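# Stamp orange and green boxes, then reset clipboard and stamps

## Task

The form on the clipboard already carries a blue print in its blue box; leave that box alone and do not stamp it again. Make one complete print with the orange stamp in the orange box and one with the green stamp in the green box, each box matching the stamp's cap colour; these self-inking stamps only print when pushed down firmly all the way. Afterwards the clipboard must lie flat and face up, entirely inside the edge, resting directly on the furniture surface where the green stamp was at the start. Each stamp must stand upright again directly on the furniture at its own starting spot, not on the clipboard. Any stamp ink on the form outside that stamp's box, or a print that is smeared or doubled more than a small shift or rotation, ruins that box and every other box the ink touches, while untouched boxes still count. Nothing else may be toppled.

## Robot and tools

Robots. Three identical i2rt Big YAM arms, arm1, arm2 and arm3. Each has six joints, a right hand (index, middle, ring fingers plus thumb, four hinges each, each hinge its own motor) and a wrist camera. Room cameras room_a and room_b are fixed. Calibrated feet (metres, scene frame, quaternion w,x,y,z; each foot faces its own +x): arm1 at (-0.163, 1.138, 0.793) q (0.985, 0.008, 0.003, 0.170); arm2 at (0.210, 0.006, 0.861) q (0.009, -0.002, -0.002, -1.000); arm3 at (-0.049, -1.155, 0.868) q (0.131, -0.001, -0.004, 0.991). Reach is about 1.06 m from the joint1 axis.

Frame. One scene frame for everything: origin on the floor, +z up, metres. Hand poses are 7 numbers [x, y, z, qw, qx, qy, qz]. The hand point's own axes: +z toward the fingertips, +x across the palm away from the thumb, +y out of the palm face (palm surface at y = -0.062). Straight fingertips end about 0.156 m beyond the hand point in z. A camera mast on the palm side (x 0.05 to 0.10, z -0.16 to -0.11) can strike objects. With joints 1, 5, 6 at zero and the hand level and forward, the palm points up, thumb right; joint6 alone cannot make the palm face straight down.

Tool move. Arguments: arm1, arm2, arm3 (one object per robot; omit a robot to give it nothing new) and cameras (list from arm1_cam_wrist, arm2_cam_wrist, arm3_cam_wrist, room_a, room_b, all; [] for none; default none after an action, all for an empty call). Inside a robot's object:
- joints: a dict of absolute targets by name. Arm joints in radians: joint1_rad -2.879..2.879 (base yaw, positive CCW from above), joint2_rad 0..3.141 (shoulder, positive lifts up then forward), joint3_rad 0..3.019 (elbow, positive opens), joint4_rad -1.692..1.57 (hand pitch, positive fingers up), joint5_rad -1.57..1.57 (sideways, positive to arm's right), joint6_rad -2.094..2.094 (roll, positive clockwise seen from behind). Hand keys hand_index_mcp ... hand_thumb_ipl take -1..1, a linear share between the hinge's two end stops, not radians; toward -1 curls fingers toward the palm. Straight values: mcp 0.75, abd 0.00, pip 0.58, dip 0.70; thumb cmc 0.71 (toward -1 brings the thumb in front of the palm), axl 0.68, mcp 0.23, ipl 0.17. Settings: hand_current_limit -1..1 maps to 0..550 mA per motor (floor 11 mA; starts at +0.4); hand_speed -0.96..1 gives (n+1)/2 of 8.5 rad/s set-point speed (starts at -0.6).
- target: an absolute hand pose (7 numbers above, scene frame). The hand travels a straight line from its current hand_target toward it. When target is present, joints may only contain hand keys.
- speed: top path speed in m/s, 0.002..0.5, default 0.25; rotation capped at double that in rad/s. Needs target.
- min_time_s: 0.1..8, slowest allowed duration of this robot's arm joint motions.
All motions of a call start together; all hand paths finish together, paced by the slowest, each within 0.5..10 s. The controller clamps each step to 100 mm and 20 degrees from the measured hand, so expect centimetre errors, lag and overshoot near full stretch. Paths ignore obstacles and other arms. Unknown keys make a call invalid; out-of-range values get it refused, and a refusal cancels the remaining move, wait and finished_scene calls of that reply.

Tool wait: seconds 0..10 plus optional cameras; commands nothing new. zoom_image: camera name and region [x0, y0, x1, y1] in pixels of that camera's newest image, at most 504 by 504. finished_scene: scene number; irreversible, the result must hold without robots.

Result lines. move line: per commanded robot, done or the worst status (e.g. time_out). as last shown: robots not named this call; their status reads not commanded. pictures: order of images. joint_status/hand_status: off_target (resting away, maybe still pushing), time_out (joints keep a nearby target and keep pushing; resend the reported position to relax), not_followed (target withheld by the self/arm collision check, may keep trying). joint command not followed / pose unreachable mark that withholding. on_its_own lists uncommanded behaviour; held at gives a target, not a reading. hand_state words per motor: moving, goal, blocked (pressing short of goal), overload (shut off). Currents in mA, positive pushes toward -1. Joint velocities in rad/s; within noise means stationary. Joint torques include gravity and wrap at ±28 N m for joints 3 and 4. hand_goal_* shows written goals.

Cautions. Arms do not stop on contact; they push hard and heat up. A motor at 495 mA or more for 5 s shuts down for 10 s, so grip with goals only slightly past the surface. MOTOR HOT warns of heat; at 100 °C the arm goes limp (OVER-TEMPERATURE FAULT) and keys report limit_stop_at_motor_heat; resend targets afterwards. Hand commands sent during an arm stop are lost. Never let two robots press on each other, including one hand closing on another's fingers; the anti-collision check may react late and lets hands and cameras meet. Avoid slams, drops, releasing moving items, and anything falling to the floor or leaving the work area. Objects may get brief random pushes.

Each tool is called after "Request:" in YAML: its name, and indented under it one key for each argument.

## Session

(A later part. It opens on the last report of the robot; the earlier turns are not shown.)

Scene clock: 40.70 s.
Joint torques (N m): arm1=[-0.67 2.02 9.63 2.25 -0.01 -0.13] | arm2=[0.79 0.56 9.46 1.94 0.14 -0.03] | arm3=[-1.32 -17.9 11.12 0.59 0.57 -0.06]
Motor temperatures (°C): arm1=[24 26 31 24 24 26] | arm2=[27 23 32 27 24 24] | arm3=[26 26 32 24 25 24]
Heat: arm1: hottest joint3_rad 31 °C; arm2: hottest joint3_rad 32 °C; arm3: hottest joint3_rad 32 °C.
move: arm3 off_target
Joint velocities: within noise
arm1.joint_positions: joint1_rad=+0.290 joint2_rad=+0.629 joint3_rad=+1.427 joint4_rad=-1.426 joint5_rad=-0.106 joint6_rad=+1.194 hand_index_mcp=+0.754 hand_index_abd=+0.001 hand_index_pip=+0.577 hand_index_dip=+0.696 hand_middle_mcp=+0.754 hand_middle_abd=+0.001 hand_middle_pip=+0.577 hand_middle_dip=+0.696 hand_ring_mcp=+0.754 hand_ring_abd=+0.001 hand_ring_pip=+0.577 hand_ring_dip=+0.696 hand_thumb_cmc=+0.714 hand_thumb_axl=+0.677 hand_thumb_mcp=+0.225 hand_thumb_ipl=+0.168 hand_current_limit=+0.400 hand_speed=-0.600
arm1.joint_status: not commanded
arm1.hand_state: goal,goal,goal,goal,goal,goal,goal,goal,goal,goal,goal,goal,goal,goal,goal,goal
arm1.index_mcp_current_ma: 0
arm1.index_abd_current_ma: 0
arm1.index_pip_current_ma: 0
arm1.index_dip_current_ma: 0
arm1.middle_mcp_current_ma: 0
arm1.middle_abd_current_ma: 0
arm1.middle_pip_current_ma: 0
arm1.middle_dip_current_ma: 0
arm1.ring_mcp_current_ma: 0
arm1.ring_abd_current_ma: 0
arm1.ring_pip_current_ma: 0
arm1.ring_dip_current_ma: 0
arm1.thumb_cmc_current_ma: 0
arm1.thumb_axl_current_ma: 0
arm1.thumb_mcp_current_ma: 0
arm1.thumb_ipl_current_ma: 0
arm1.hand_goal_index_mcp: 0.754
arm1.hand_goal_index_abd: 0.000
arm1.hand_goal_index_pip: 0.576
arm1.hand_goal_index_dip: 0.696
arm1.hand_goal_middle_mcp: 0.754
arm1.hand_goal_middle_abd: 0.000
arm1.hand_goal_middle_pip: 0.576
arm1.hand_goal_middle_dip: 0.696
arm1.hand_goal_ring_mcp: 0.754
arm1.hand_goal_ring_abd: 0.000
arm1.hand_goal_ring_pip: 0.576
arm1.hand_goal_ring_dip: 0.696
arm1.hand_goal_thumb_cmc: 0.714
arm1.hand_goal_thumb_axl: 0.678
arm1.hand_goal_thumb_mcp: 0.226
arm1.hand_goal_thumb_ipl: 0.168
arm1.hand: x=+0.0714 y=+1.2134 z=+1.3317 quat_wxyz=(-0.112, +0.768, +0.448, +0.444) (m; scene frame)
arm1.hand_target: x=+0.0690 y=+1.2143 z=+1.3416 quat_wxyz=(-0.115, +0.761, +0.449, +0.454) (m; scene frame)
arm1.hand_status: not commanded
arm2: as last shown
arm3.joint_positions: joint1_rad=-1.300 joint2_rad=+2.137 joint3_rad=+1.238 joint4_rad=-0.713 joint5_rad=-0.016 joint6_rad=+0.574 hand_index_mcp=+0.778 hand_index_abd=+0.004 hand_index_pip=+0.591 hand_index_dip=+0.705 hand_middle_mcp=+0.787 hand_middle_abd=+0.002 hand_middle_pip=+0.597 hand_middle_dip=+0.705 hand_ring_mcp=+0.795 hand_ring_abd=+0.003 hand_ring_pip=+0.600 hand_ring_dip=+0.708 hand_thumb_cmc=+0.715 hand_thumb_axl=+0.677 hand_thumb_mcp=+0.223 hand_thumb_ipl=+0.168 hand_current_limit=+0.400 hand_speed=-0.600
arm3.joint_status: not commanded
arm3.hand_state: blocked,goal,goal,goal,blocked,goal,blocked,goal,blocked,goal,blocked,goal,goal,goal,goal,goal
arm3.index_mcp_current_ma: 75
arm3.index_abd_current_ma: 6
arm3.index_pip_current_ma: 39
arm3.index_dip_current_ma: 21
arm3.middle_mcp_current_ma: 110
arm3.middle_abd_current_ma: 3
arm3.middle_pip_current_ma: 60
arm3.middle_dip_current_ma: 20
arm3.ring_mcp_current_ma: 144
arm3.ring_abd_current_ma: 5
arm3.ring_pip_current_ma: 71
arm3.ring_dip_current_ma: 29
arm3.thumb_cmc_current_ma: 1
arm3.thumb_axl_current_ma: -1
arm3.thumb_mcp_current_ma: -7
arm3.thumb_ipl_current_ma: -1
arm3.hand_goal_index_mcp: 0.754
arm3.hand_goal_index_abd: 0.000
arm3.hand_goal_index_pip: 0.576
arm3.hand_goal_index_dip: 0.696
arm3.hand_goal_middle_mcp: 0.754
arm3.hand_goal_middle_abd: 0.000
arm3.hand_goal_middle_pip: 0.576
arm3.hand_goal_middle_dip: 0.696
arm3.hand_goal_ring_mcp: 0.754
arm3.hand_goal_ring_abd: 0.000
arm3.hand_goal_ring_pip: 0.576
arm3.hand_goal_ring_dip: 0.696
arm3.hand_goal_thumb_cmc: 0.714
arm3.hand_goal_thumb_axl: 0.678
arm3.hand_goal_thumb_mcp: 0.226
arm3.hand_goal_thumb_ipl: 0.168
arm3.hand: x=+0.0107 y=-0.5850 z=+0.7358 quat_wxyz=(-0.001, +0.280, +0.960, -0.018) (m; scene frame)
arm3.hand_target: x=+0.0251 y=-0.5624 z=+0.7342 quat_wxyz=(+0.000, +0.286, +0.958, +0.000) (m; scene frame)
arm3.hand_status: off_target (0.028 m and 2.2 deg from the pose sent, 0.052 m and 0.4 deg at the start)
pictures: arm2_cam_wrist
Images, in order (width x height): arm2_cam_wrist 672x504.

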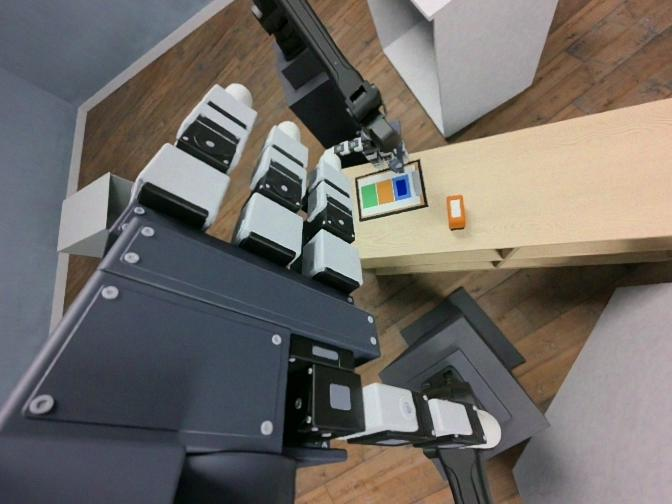

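Request:
move:
  arm3: {"target": [0.047, -0.527, 0.733, 0, 0.2855, 0.958, 0], "speed": 0.06}
  cameras: ["arm2_cam_wrist"]

Request:
zoom_image:
  camera: "arm2_cam_wrist"
  region: [330, 130, 480, 280]

Scene clock: 42.07 s.
Joint torques (N m): arm1=[-0.62 2.02 9.62 2.26 -0.02 -0.13] | arm2=[0.79 0.56 9.47 1.92 0.14 -0.03] | arm3=[-2.61 -18.67 13.26 1.52 1.17 -0.06]
Motor temperatures (°C): arm1=[24 26 31 24 24 26] | arm2=[27 23 32 27 24 24] | arm3=[26 26 32 24 25 24]
Heat: arm1: hottest joint3_rad 31 °C; arm2: hottest joint3_rad 32 °C; arm3: hottest joint3_rad 32 °C.
move: arm3 off_target
Joint velocities: within noise
arm1: as last shown
arm2.joint_positions: joint1_rad=+1.291 joint2_rad=+0.627 joint3_rad=+1.328 joint4_rad=-1.175 joint5_rad=+0.039 joint6_rad=+1.216 hand_index_mcp=+0.755 hand_index_abd=+0.001 hand_index_pip=+0.577 hand_index_dip=+0.696 hand_middle_mcp=+0.756 hand_middle_abd=+0.001 hand_middle_pip=+0.577 hand_middle_dip=+0.696 hand_ring_mcp=+0.756 hand_ring_abd=+0.001 hand_ring_pip=+0.577 hand_ring_dip=+0.696 hand_thumb_cmc=+0.715 hand_thumb_axl=+0.677 hand_thumb_mcp=+0.226 hand_thumb_ipl=+0.168 hand_current_limit=+0.400 hand_speed=-0.600
arm2.joint_status: not commanded
arm2.hand_state: goal,goal,goal,goal,goal,goal,goal,goal,goal,goal,goal,goal,goal,goal,goal,goal
arm2.index_mcp_current_ma: 5
arm2.index_abd_current_ma: 2
arm2.index_pip_current_ma: 2
arm2.index_dip_current_ma: 0
arm2.middle_mcp_current_ma: 5
arm2.middle_abd_current_ma: 2
arm2.middle_pip_current_ma: 2
arm2.middle_dip_current_ma: 0
arm2.ring_mcp_current_ma: 6
arm2.ring_abd_current_ma: 2
arm2.ring_pip_current_ma: 2
arm2.ring_dip_current_ma: 0
arm2.thumb_cmc_current_ma: 2
arm2.thumb_axl_current_ma: -3
arm2.thumb_mcp_current_ma: -1
arm2.thumb_ipl_current_ma: -1
arm2.hand_goal_index_mcp: 0.754
arm2.hand_goal_index_abd: 0.000
arm2.hand_goal_index_pip: 0.576
arm2.hand_goal_index_dip: 0.696
arm2.hand_goal_middle_mcp: 0.754
arm2.hand_goal_middle_abd: 0.000
arm2.hand_goal_middle_pip: 0.576
arm2.hand_goal_middle_dip: 0.696
arm2.hand_goal_ring_mcp: 0.754
arm2.hand_goal_ring_abd: 0.000
arm2.hand_goal_ring_pip: 0.576
arm2.hand_goal_ring_dip: 0.696
arm2.hand_goal_thumb_cmc: 0.714
arm2.hand_goal_thumb_axl: 0.678
arm2.hand_goal_thumb_mcp: 0.226
arm2.hand_goal_thumb_ipl: 0.168
arm2.hand: x=+0.0515 y=-0.2263 z=+1.4120 quat_wxyz=(+0.473, +0.623, -0.581, +0.225) (m; scene frame)
arm2.hand_target: x=+0.0543 y=-0.2249 z=+1.4248 quat_wxyz=(+0.483, +0.620, -0.573, +0.232) (m; scene frame)
arm2.hand_status: not commanded
arm3.joint_positions: joint1_rad=-1.322 joint2_rad=+2.187 joint3_rad=+1.332 joint4_rad=-0.806 joint5_rad=-0.031 joint6_rad=+0.537 hand_index_mcp=+0.809 hand_index_abd=+0.000 hand_index_pip=+0.611 hand_index_dip=+0.718 hand_middle_mcp=+0.819 hand_middle_abd=-0.002 hand_middle_pip=+0.619 hand_middle_dip=+0.714 hand_ring_mcp=+0.829 hand_ring_abd=-0.002 hand_ring_pip=+0.621 hand_ring_dip=+0.719 hand_thumb_cmc=+0.715 hand_thumb_axl=+0.677 hand_thumb_mcp=+0.223 hand_thumb_ipl=+0.168 hand_current_limit=+0.400 hand_speed=-0.600
arm3.joint_status: not commanded
arm3.hand_state: blocked,goal,blocked,blocked,blocked,goal,blocked,goal,blocked,goal,blocked,blocked,goal,goal,goal,goal
arm3.index_mcp_current_ma: 203
arm3.index_abd_current_ma: 0
arm3.index_pip_current_ma: 108
arm3.index_dip_current_ma: 62
arm3.middle_mcp_current_ma: 251
arm3.middle_abd_current_ma: -3
arm3.middle_pip_current_ma: 140
arm3.middle_dip_current_ma: 51
arm3.ring_mcp_current_ma: 294
arm3.ring_abd_current_ma: -3
arm3.ring_pip_current_ma: 149
arm3.ring_dip_current_ma: 66
arm3.thumb_cmc_current_ma: 1
arm3.thumb_axl_current_ma: -1
arm3.thumb_mcp_current_ma: -7
arm3.thumb_ipl_current_ma: -1
arm3.hand_goal_index_mcp: 0.754
arm3.hand_goal_index_abd: 0.000
arm3.hand_goal_index_pip: 0.576
arm3.hand_goal_index_dip: 0.696
arm3.hand_goal_middle_mcp: 0.754
arm3.hand_goal_middle_abd: 0.000
arm3.hand_goal_middle_pip: 0.576
arm3.hand_goal_middle_dip: 0.696
arm3.hand_goal_ring_mcp: 0.754
arm3.hand_goal_ring_abd: 0.000
arm3.hand_goal_ring_pip: 0.576
arm3.hand_goal_ring_dip: 0.696
arm3.hand_goal_thumb_cmc: 0.714
arm3.hand_goal_thumb_axl: 0.678
arm3.hand_goal_thumb_mcp: 0.226
arm3.hand_goal_thumb_ipl: 0.168
arm3.hand: x=+0.0186 y=-0.5694 z=+0.7306 quat_wxyz=(-0.002, +0.273, +0.961, -0.044) (m; scene frame)
arm3.hand_target: x=+0.0471 y=-0.5314 z=+0.7361 quat_wxyz=(+0.001, +0.286, +0.958, +0.000) (m; scene frame)
arm3.hand_status: off_target (0.051 m and 5.2 deg from the pose sent, 0.069 m and 2.2 deg at the start)
pictures: arm2_cam_wrist
Images, in order (width x height): arm2_cam_wrist 672x504.

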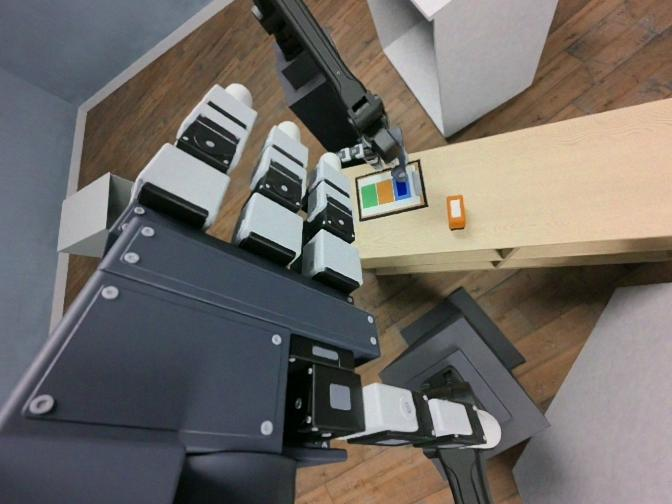

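Scaled by 3.360 from the camera's 672x504 image, which has a finer 960x720 frame.

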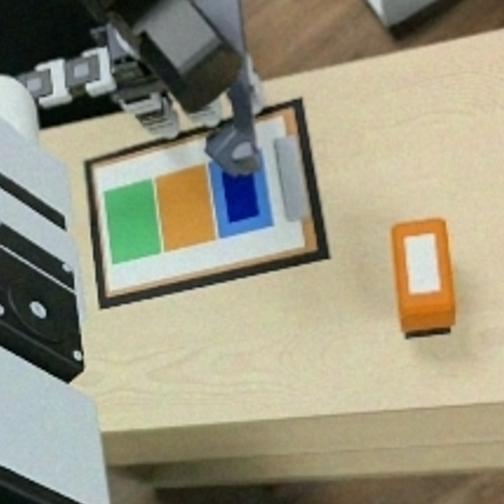

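Request:
move:
  arm3: {"target": [0.035, -0.550, 0.748, 0, 0.2855, 0.958, 0], "speed": 0.06}
  cameras: ["arm2_cam_wrist", "arm3_cam_wrist"]

Request:
zoom_image:
  camera: "arm2_cam_wrist"
  region: [330, 130, 480, 280]

Request:
zoom_image:
  camera: "arm3_cam_wrist"
  region: [180, 20, 420, 200]

Scene clock: 43.60 s.
Joint torques (N m): arm1=[-0.67 2.08 9.63 2.24 -0.01 -0.13] | arm2=[0.73 0.62 9.47 1.94 0.14 -0.03] | arm3=[-0.15 -22.42 7.06 0.51 0.18 0.13]
Motor temperatures (°C): arm1=[24 26 31 24 24 26] | arm2=[27 23 32 27 24 24] | arm3=[26 26 32 24 25 24]
Heat: arm1: hottest joint3_rad 31 °C; arm2: hottest joint3_rad 32 °C; arm3: hottest joint3_rad 32 °C.
move: arm3 done
Joint velocities: within noise
arm1, arm2: as last shown
arm3.joint_positions: joint1_rad=-1.334 joint2_rad=+2.171 joint3_rad=+1.332 joint4_rad=-0.759 joint5_rad=-0.006 joint6_rad=+0.537 hand_index_mcp=+0.755 hand_index_abd=+0.000 hand_index_pip=+0.578 hand_index_dip=+0.699 hand_middle_mcp=+0.755 hand_middle_abd=-0.002 hand_middle_pip=+0.579 hand_middle_dip=+0.698 hand_ring_mcp=+0.755 hand_ring_abd=-0.002 hand_ring_pip=+0.578 hand_ring_dip=+0.698 hand_thumb_cmc=+0.714 hand_thumb_axl=+0.677 hand_thumb_mcp=+0.223 hand_thumb_ipl=+0.168 hand_current_limit=+0.400 hand_speed=-0.600
arm3.joint_status: not commanded
arm3.hand_state: goal,goal,goal,goal,goal,goal,goal,goal,goal,goal,goal,goal,goal,goal,goal,goal
arm3.index_mcp_current_ma: 1
arm3.index_abd_current_ma: 0
arm3.index_pip_current_ma: 4
arm3.index_dip_current_ma: 5
arm3.middle_mcp_current_ma: 1
arm3.middle_abd_current_ma: -3
arm3.middle_pip_current_ma: 5
arm3.middle_dip_current_ma: 4
arm3.ring_mcp_current_ma: 1
arm3.ring_abd_current_ma: -3
arm3.ring_pip_current_ma: 4
arm3.ring_dip_current_ma: 5
arm3.thumb_cmc_current_ma: 0
arm3.thumb_axl_current_ma: -1
arm3.thumb_mcp_current_ma: -7
arm3.thumb_ipl_current_ma: -1
arm3.hand_goal_index_mcp: 0.754
arm3.hand_goal_index_abd: 0.000
arm3.hand_goal_index_pip: 0.576
arm3.hand_goal_index_dip: 0.696
arm3.hand_goal_middle_mcp: 0.754
arm3.hand_goal_middle_abd: 0.000
arm3.hand_goal_middle_pip: 0.576
arm3.hand_goal_middle_dip: 0.696
arm3.hand_goal_ring_mcp: 0.754
arm3.hand_goal_ring_abd: 0.000
arm3.hand_goal_ring_pip: 0.576
arm3.hand_goal_ring_dip: 0.696
arm3.hand_goal_thumb_cmc: 0.714
arm3.hand_goal_thumb_axl: 0.678
arm3.hand_goal_thumb_mcp: 0.226
arm3.hand_goal_thumb_ipl: 0.168
arm3.hand: x=+0.0301 y=-0.5543 z=+0.7433 quat_wxyz=(+0.001, +0.278, +0.960, -0.010) (m; scene frame)
arm3.hand_target: x=+0.0350 y=-0.5501 z=+0.7480 quat_wxyz=(+0.000, +0.286, +0.958, +0.000) (m; scene frame)
arm3.hand_status: done (0.008 m and 1.5 deg from the pose sent, 0.031 m and 5.2 deg at the start)
pictures: arm2_cam_wrist, arm3_cam_wrist
Images, in order (width x height): arm2_cam_wrist 672x504, arm3_cam_wrist 672x504.

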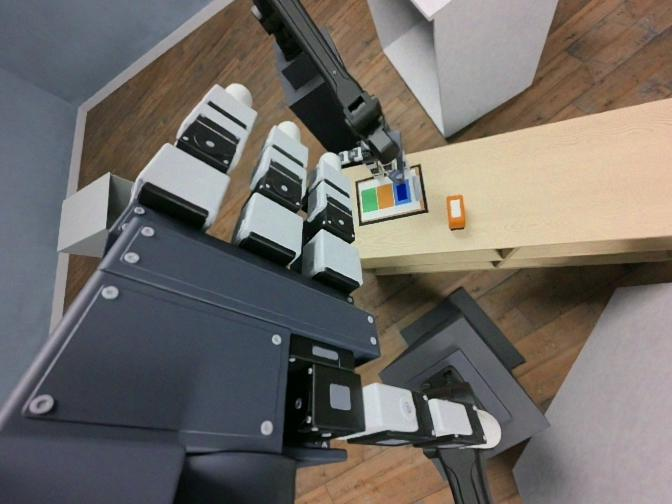

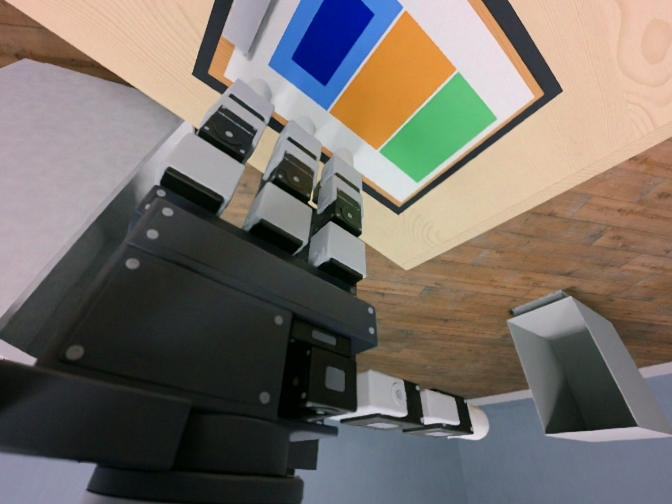

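Scaled by 3.360 from the camera's 672x504 image, which has a finer 960x720 frame.

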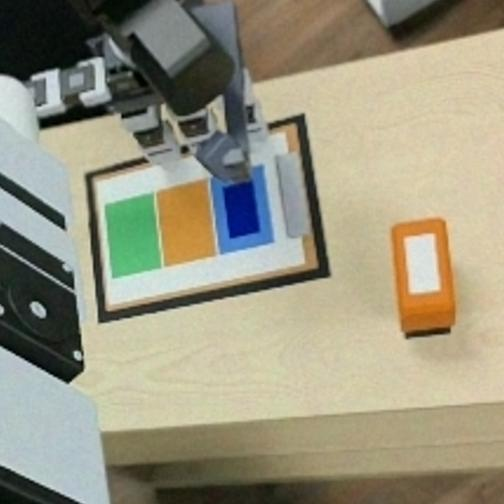

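Scaled by 2.100 from the camera's 672x504 image, which has a finer 960x720 frame.

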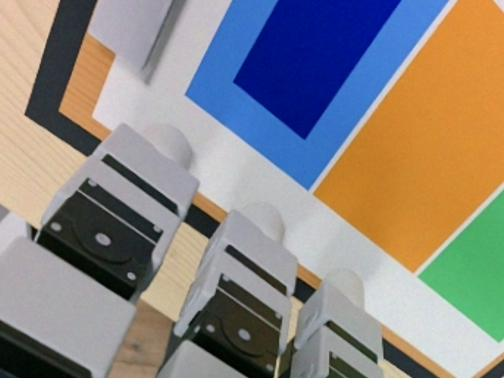

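Request:
move:
  arm3: {"target": [0.028, -0.556, 0.772, 0, 0.2855, 0.958, 0], "speed": 0.1}

Request:
move:
  arm3: {"target": [0.010, -0.586, 0.765, 0, 0.2855, 0.958, 0], "speed": 0.15}

Request:
move:
  arm3: {"target": [0.010, -0.583, 0.737, 0, 0.2855, 0.958, 0], "speed": 0.06}
  cameras: ["arm2_cam_wrist", "arm3_cam_wrist"]

Request:
zoom_image:
  camera: "arm2_cam_wrist"
  region: [330, 130, 480, 280]

Request:
zoom_image:
  camera: "arm3_cam_wrist"
  region: [180, 20, 420, 200]

Scene clock: 45.20 s.
Joint torques (N m): arm1=[-0.73 2.14 9.61 2.25 -0.01 -0.13] | arm2=[0.79 0.56 9.44 1.95 0.14 -0.03] | arm3=[0.85 -21.48 6.8 -0.38 0.19 0.13]
Motor temperatures (°C): arm1=[24 26 31 24 24 26] | arm2=[27 23 32 27 24 24] | arm3=[26 26 32 24 25 24]
Heat: arm1: hottest joint3_rad 31 °C; arm2: hottest joint3_rad 32 °C; arm3: hottest joint3_rad 32 °C.
move: arm3 done
Joint velocities: within noise
arm1, arm2: as last shown
arm3.joint_positions: joint1_rad=-1.334 joint2_rad=+2.108 joint3_rad=+1.320 joint4_rad=-0.769 joint5_rad=-0.006 joint6_rad=+0.549 hand_index_mcp=+0.755 hand_index_abd=+0.000 hand_index_pip=+0.578 hand_index_dip=+0.699 hand_middle_mcp=+0.755 hand_middle_abd=-0.002 hand_middle_pip=+0.579 hand_middle_dip=+0.698 hand_ring_mcp=+0.755 hand_ring_abd=-0.002 hand_ring_pip=+0.578 hand_ring_dip=+0.698 hand_thumb_cmc=+0.714 hand_thumb_axl=+0.677 hand_thumb_mcp=+0.223 hand_thumb_ipl=+0.168 hand_current_limit=+0.400 hand_speed=-0.600
arm3.joint_status: not commanded
arm3.hand_state: goal,goal,goal,goal,goal,goal,goal,goal,goal,goal,goal,goal,goal,goal,goal,goal
arm3.index_mcp_current_ma: 1
arm3.index_abd_current_ma: 0
arm3.index_pip_current_ma: 3
arm3.index_dip_current_ma: 5
arm3.middle_mcp_current_ma: 1
arm3.middle_abd_current_ma: -3
arm3.middle_pip_current_ma: 5
arm3.middle_dip_current_ma: 4
arm3.ring_mcp_current_ma: 1
arm3.ring_abd_current_ma: -3
arm3.ring_pip_current_ma: 4
arm3.ring_dip_current_ma: 5
arm3.thumb_cmc_current_ma: 0
arm3.thumb_axl_current_ma: -1
arm3.thumb_mcp_current_ma: -7
arm3.thumb_ipl_current_ma: -1
arm3.hand_goal_index_mcp: 0.754
arm3.hand_goal_index_abd: 0.000
arm3.hand_goal_index_pip: 0.576
arm3.hand_goal_index_dip: 0.696
arm3.hand_goal_middle_mcp: 0.754
arm3.hand_goal_middle_abd: 0.000
arm3.hand_goal_middle_pip: 0.576
arm3.hand_goal_middle_dip: 0.696
arm3.hand_goal_ring_mcp: 0.754
arm3.hand_goal_ring_abd: 0.000
arm3.hand_goal_ring_pip: 0.576
arm3.hand_goal_ring_dip: 0.696
arm3.hand_goal_thumb_cmc: 0.714
arm3.hand_goal_thumb_axl: 0.678
arm3.hand_goal_thumb_mcp: 0.226
arm3.hand_goal_thumb_ipl: 0.168
arm3.hand: x=+0.0309 y=-0.5488 z=+0.7756 quat_wxyz=(-0.004, +0.284, +0.959, +0.010) (m; scene frame)
arm3.hand_target: x=+0.0281 y=-0.5559 z=+0.7720 quat_wxyz=(+0.000, +0.286, +0.958, +0.000) (m; scene frame)
arm3.hand_status: done (0.009 m and 1.3 deg from the pose sent, 0.029 m and 1.5 deg at the start)
pictures: none

Scene clock: 46.30 s.
Joint torques (N m): arm1=[-0.67 2.08 9.61 2.26 -0.02 -0.13] | arm2=[0.85 0.62 9.47 1.92 0.13 -0.03] | arm3=[0.44 -20.95 6.5 0.53 0.15 0.16]
Motor temperatures (°C): arm1=[24 26 31 24 24 26] | arm2=[27 23 32 27 24 24] | arm3=[26 27 32 24 25 24]
Heat: arm1: hottest joint3_rad 31 °C; arm2: hottest joint3_rad 32 °C; arm3: hottest joint3_rad 32 °C.
move: arm3 done
Joint velocities: within noise
arm1, arm2: as last shown
arm3.joint_positions: joint1_rad=-1.295 joint2_rad=+2.076 joint3_rad=+1.210 joint4_rad=-0.731 joint5_rad=-0.006 joint6_rad=+0.583 hand_index_mcp=+0.754 hand_index_abd=+0.000 hand_index_pip=+0.578 hand_index_dip=+0.699 hand_middle_mcp=+0.754 hand_middle_abd=-0.002 hand_middle_pip=+0.578 hand_middle_dip=+0.698 hand_ring_mcp=+0.754 hand_ring_abd=-0.002 hand_ring_pip=+0.578 hand_ring_dip=+0.698 hand_thumb_cmc=+0.714 hand_thumb_axl=+0.677 hand_thumb_mcp=+0.223 hand_thumb_ipl=+0.168 hand_current_limit=+0.400 hand_speed=-0.600
arm3.joint_status: not commanded
arm3.hand_state: goal,goal,goal,goal,goal,goal,goal,goal,goal,goal,goal,goal,goal,goal,goal,goal
arm3.index_mcp_current_ma: 0
arm3.index_abd_current_ma: 0
arm3.index_pip_current_ma: 3
arm3.index_dip_current_ma: 5
arm3.middle_mcp_current_ma: 0
arm3.middle_abd_current_ma: -3
arm3.middle_pip_current_ma: 4
arm3.middle_dip_current_ma: 4
arm3.ring_mcp_current_ma: 0
arm3.ring_abd_current_ma: -3
arm3.ring_pip_current_ma: 4
arm3.ring_dip_current_ma: 4
arm3.thumb_cmc_current_ma: 0
arm3.thumb_axl_current_ma: -1
arm3.thumb_mcp_current_ma: -7
arm3.thumb_ipl_current_ma: -1
arm3.hand_goal_index_mcp: 0.754
arm3.hand_goal_index_abd: 0.000
arm3.hand_goal_index_pip: 0.576
arm3.hand_goal_index_dip: 0.696
arm3.hand_goal_middle_mcp: 0.754
arm3.hand_goal_middle_abd: 0.000
arm3.hand_goal_middle_pip: 0.576
arm3.hand_goal_middle_dip: 0.696
arm3.hand_goal_ring_mcp: 0.754
arm3.hand_goal_ring_abd: 0.000
arm3.hand_goal_ring_pip: 0.576
arm3.hand_goal_ring_dip: 0.696
arm3.hand_goal_thumb_cmc: 0.714
arm3.hand_goal_thumb_axl: 0.678
arm3.hand_goal_thumb_mcp: 0.226
arm3.hand_goal_thumb_ipl: 0.168
arm3.hand: x=+0.0100 y=-0.5892 z=+0.7610 quat_wxyz=(+0.002, +0.282, +0.959, -0.009) (m; scene frame)
arm3.hand_target: x=+0.0101 y=-0.5861 z=+0.7650 quat_wxyz=(+0.000, +0.286, +0.958, +0.000) (m; scene frame)
arm3.hand_status: done (0.005 m and 1.2 deg from the pose sent, 0.044 m and 1.3 deg at the start)
pictures: none

Scene clock: 47.33 s.
Joint torques (N m): arm1=[-0.67 1.96 9.62 2.28 -0.02 -0.12] | arm2=[0.79 0.56 9.46 1.94 0.14 -0.03] | arm3=[0.5 -19.14 7.15 0.55 0.16 0.13]
Motor temperatures (°C): arm1=[24 26 31 24 24 26] | arm2=[27 23 32 27 24 24] | arm3=[26 27 32 24 25 24]
Heat: arm1: hottest joint3_rad 31 °C; arm2: hottest joint3_rad 32 °C; arm3: hottest joint3_rad 32 °C.
move: arm3 done
Joint velocities: within noise
arm1, arm2: as last shown
arm3.joint_positions: joint1_rad=-1.295 joint2_rad=+2.113 joint3_rad=+1.210 joint4_rad=-0.679 joint5_rad=-0.006 joint6_rad=+0.584 hand_index_mcp=+0.754 hand_index_abd=+0.000 hand_index_pip=+0.578 hand_index_dip=+0.699 hand_middle_mcp=+0.754 hand_middle_abd=-0.002 hand_middle_pip=+0.578 hand_middle_dip=+0.698 hand_ring_mcp=+0.754 hand_ring_abd=-0.002 hand_ring_pip=+0.578 hand_ring_dip=+0.698 hand_thumb_cmc=+0.714 hand_thumb_axl=+0.677 hand_thumb_mcp=+0.223 hand_thumb_ipl=+0.168 hand_current_limit=+0.400 hand_speed=-0.600
arm3.joint_status: not commanded
arm3.hand_state: goal,goal,goal,goal,goal,goal,goal,goal,goal,goal,goal,goal,goal,goal,goal,goal
arm3.index_mcp_current_ma: 0
arm3.index_abd_current_ma: 0
arm3.index_pip_current_ma: 3
arm3.index_dip_current_ma: 5
arm3.middle_mcp_current_ma: 0
arm3.middle_abd_current_ma: -3
arm3.middle_pip_current_ma: 4
arm3.middle_dip_current_ma: 4
arm3.ring_mcp_current_ma: 0
arm3.ring_abd_current_ma: -3
arm3.ring_pip_current_ma: 4
arm3.ring_dip_current_ma: 4
arm3.thumb_cmc_current_ma: 0
arm3.thumb_axl_current_ma: -1
arm3.thumb_mcp_current_ma: -7
arm3.thumb_ipl_current_ma: -1
arm3.hand_goal_index_mcp: 0.754
arm3.hand_goal_index_abd: 0.000
arm3.hand_goal_index_pip: 0.576
arm3.hand_goal_index_dip: 0.696
arm3.hand_goal_middle_mcp: 0.754
arm3.hand_goal_middle_abd: 0.000
arm3.hand_goal_middle_pip: 0.576
arm3.hand_goal_middle_dip: 0.696
arm3.hand_goal_ring_mcp: 0.754
arm3.hand_goal_ring_abd: 0.000
arm3.hand_goal_ring_pip: 0.576
arm3.hand_goal_ring_dip: 0.696
arm3.hand_goal_thumb_cmc: 0.714
arm3.hand_goal_thumb_axl: 0.678
arm3.hand_goal_thumb_mcp: 0.226
arm3.hand_goal_thumb_ipl: 0.168
arm3.hand: x=+0.0100 y=-0.5854 z=+0.7435 quat_wxyz=(-0.001, +0.282, +0.959, -0.002) (m; scene frame)
arm3.hand_target: x=+0.0101 y=-0.5832 z=+0.7370 quat_wxyz=(+0.000, +0.286, +0.958, +0.000) (m; scene frame)
arm3.hand_status: done (0.007 m and 0.5 deg from the pose sent, 0.025 m and 1.1 deg at the start)
pictures: arm2_cam_wrist, arm3_cam_wrist
Images, in order (width x height): arm2_cam_wrist 672x504, arm3_cam_wrist 672x504.

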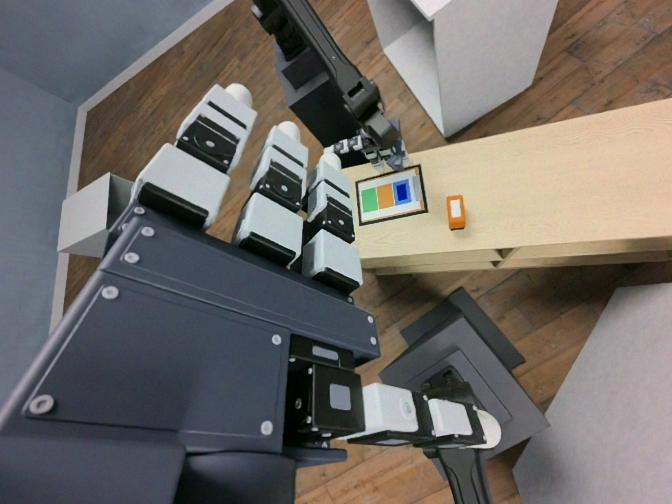

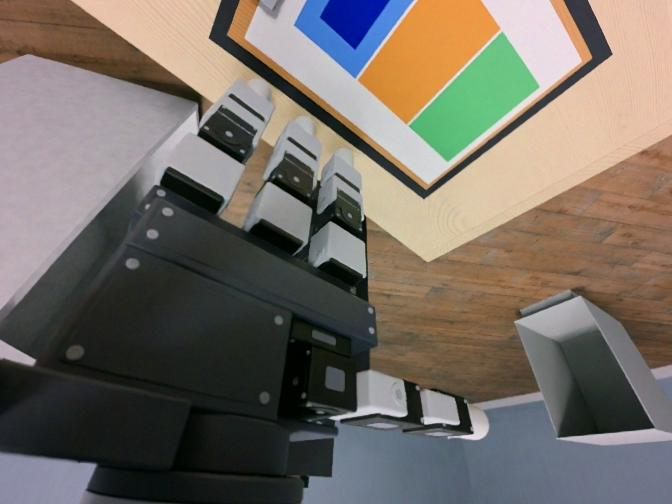

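Scaled by 3.360 from the camera's 672x504 image, which has a finer 960x720 frame.

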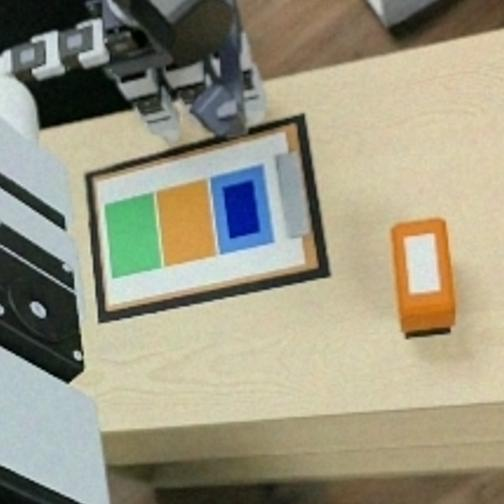

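Scaled by 2.100 from the camera's 672x504 image, which has a finer 960x720 frame.

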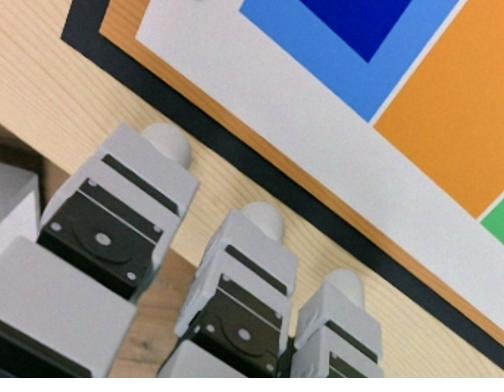

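Request:
move:
  arm3: {"target": [0.036, -0.543, 0.743, 0, 0.2855, 0.958, 0], "speed": 0.06}
  cameras: ["arm2_cam_wrist"]

Request:
zoom_image:
  camera: "arm2_cam_wrist"
  region: [330, 130, 480, 280]

Scene clock: 48.87 s.
Joint torques (N m): arm1=[-0.73 2.08 9.58 2.28 -0.01 -0.13] | arm2=[0.79 0.62 9.47 1.94 0.14 -0.03] | arm3=[-0.09 -19.66 9.92 -0.39 0.17 -0.08]
Motor temperatures (°C): arm1=[24 26 31 24 24 26] | arm2=[27 23 32 27 24 24] | arm3=[26 27 32 24 25 24]
Heat: arm1: hottest joint3_rad 31 °C; arm2: hottest joint3_rad 32 °C; arm3: hottest joint3_rad 32 °C.
move: arm3 done
Joint velocities: within noise
arm1, arm2: as last shown
arm3.joint_positions: joint1_rad=-1.336 joint2_rad=+2.161 joint3_rad=+1.326 joint4_rad=-0.736 joint5_rad=-0.006 joint6_rad=+0.555 hand_index_mcp=+0.754 hand_index_abd=+0.000 hand_index_pip=+0.578 hand_index_dip=+0.699 hand_middle_mcp=+0.754 hand_middle_abd=-0.002 hand_middle_pip=+0.578 hand_middle_dip=+0.698 hand_ring_mcp=+0.754 hand_ring_abd=-0.002 hand_ring_pip=+0.578 hand_ring_dip=+0.698 hand_thumb_cmc=+0.714 hand_thumb_axl=+0.677 hand_thumb_mcp=+0.223 hand_thumb_ipl=+0.168 hand_current_limit=+0.400 hand_speed=-0.600
arm3.joint_status: not commanded
arm3.hand_state: goal,goal,goal,goal,goal,goal,goal,goal,goal,goal,goal,goal,goal,goal,goal,goal
arm3.index_mcp_current_ma: 0
arm3.index_abd_current_ma: 0
arm3.index_pip_current_ma: 3
arm3.index_dip_current_ma: 5
arm3.middle_mcp_current_ma: 0
arm3.middle_abd_current_ma: -3
arm3.middle_pip_current_ma: 4
arm3.middle_dip_current_ma: 4
arm3.ring_mcp_current_ma: 0
arm3.ring_abd_current_ma: -3
arm3.ring_pip_current_ma: 4
arm3.ring_dip_current_ma: 4
arm3.thumb_cmc_current_ma: 0
arm3.thumb_axl_current_ma: -1
arm3.thumb_mcp_current_ma: -7
arm3.thumb_ipl_current_ma: -1
arm3.hand_goal_index_mcp: 0.754
arm3.hand_goal_index_abd: 0.000
arm3.hand_goal_index_pip: 0.576
arm3.hand_goal_index_dip: 0.696
arm3.hand_goal_middle_mcp: 0.754
arm3.hand_goal_middle_abd: 0.000
arm3.hand_goal_middle_pip: 0.576
arm3.hand_goal_middle_dip: 0.696
arm3.hand_goal_ring_mcp: 0.754
arm3.hand_goal_ring_abd: 0.000
arm3.hand_goal_ring_pip: 0.576
arm3.hand_goal_ring_dip: 0.696
arm3.hand_goal_thumb_cmc: 0.714
arm3.hand_goal_thumb_axl: 0.678
arm3.hand_goal_thumb_mcp: 0.226
arm3.hand_goal_thumb_ipl: 0.168
arm3.hand: x=+0.0328 y=-0.5508 z=+0.7487 quat_wxyz=(-0.002, +0.288, +0.958, +0.003) (m; scene frame)
arm3.hand_target: x=+0.0360 y=-0.5433 z=+0.7432 quat_wxyz=(+0.000, +0.286, +0.958, +0.000) (m; scene frame)
arm3.hand_status: done (0.010 m and 0.5 deg from the pose sent, 0.050 m and 0.5 deg at the start)
pictures: arm2_cam_wrist
Images, in order (width x height): arm2_cam_wrist 672x504.

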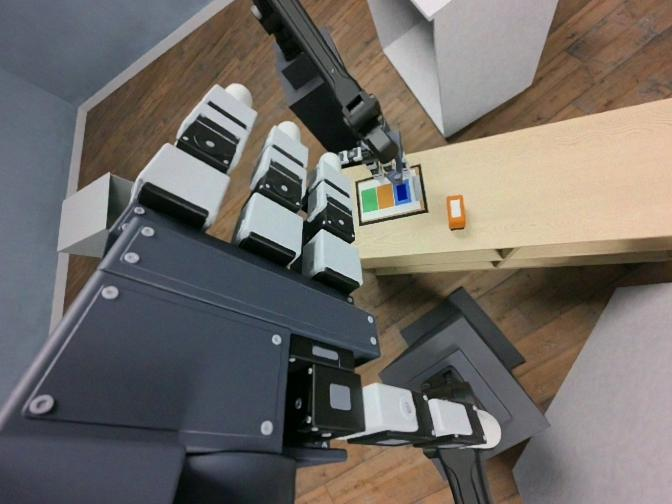

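Scaled by 3.360 from the camera's 672x504 image, which has a finer 960x720 frame.

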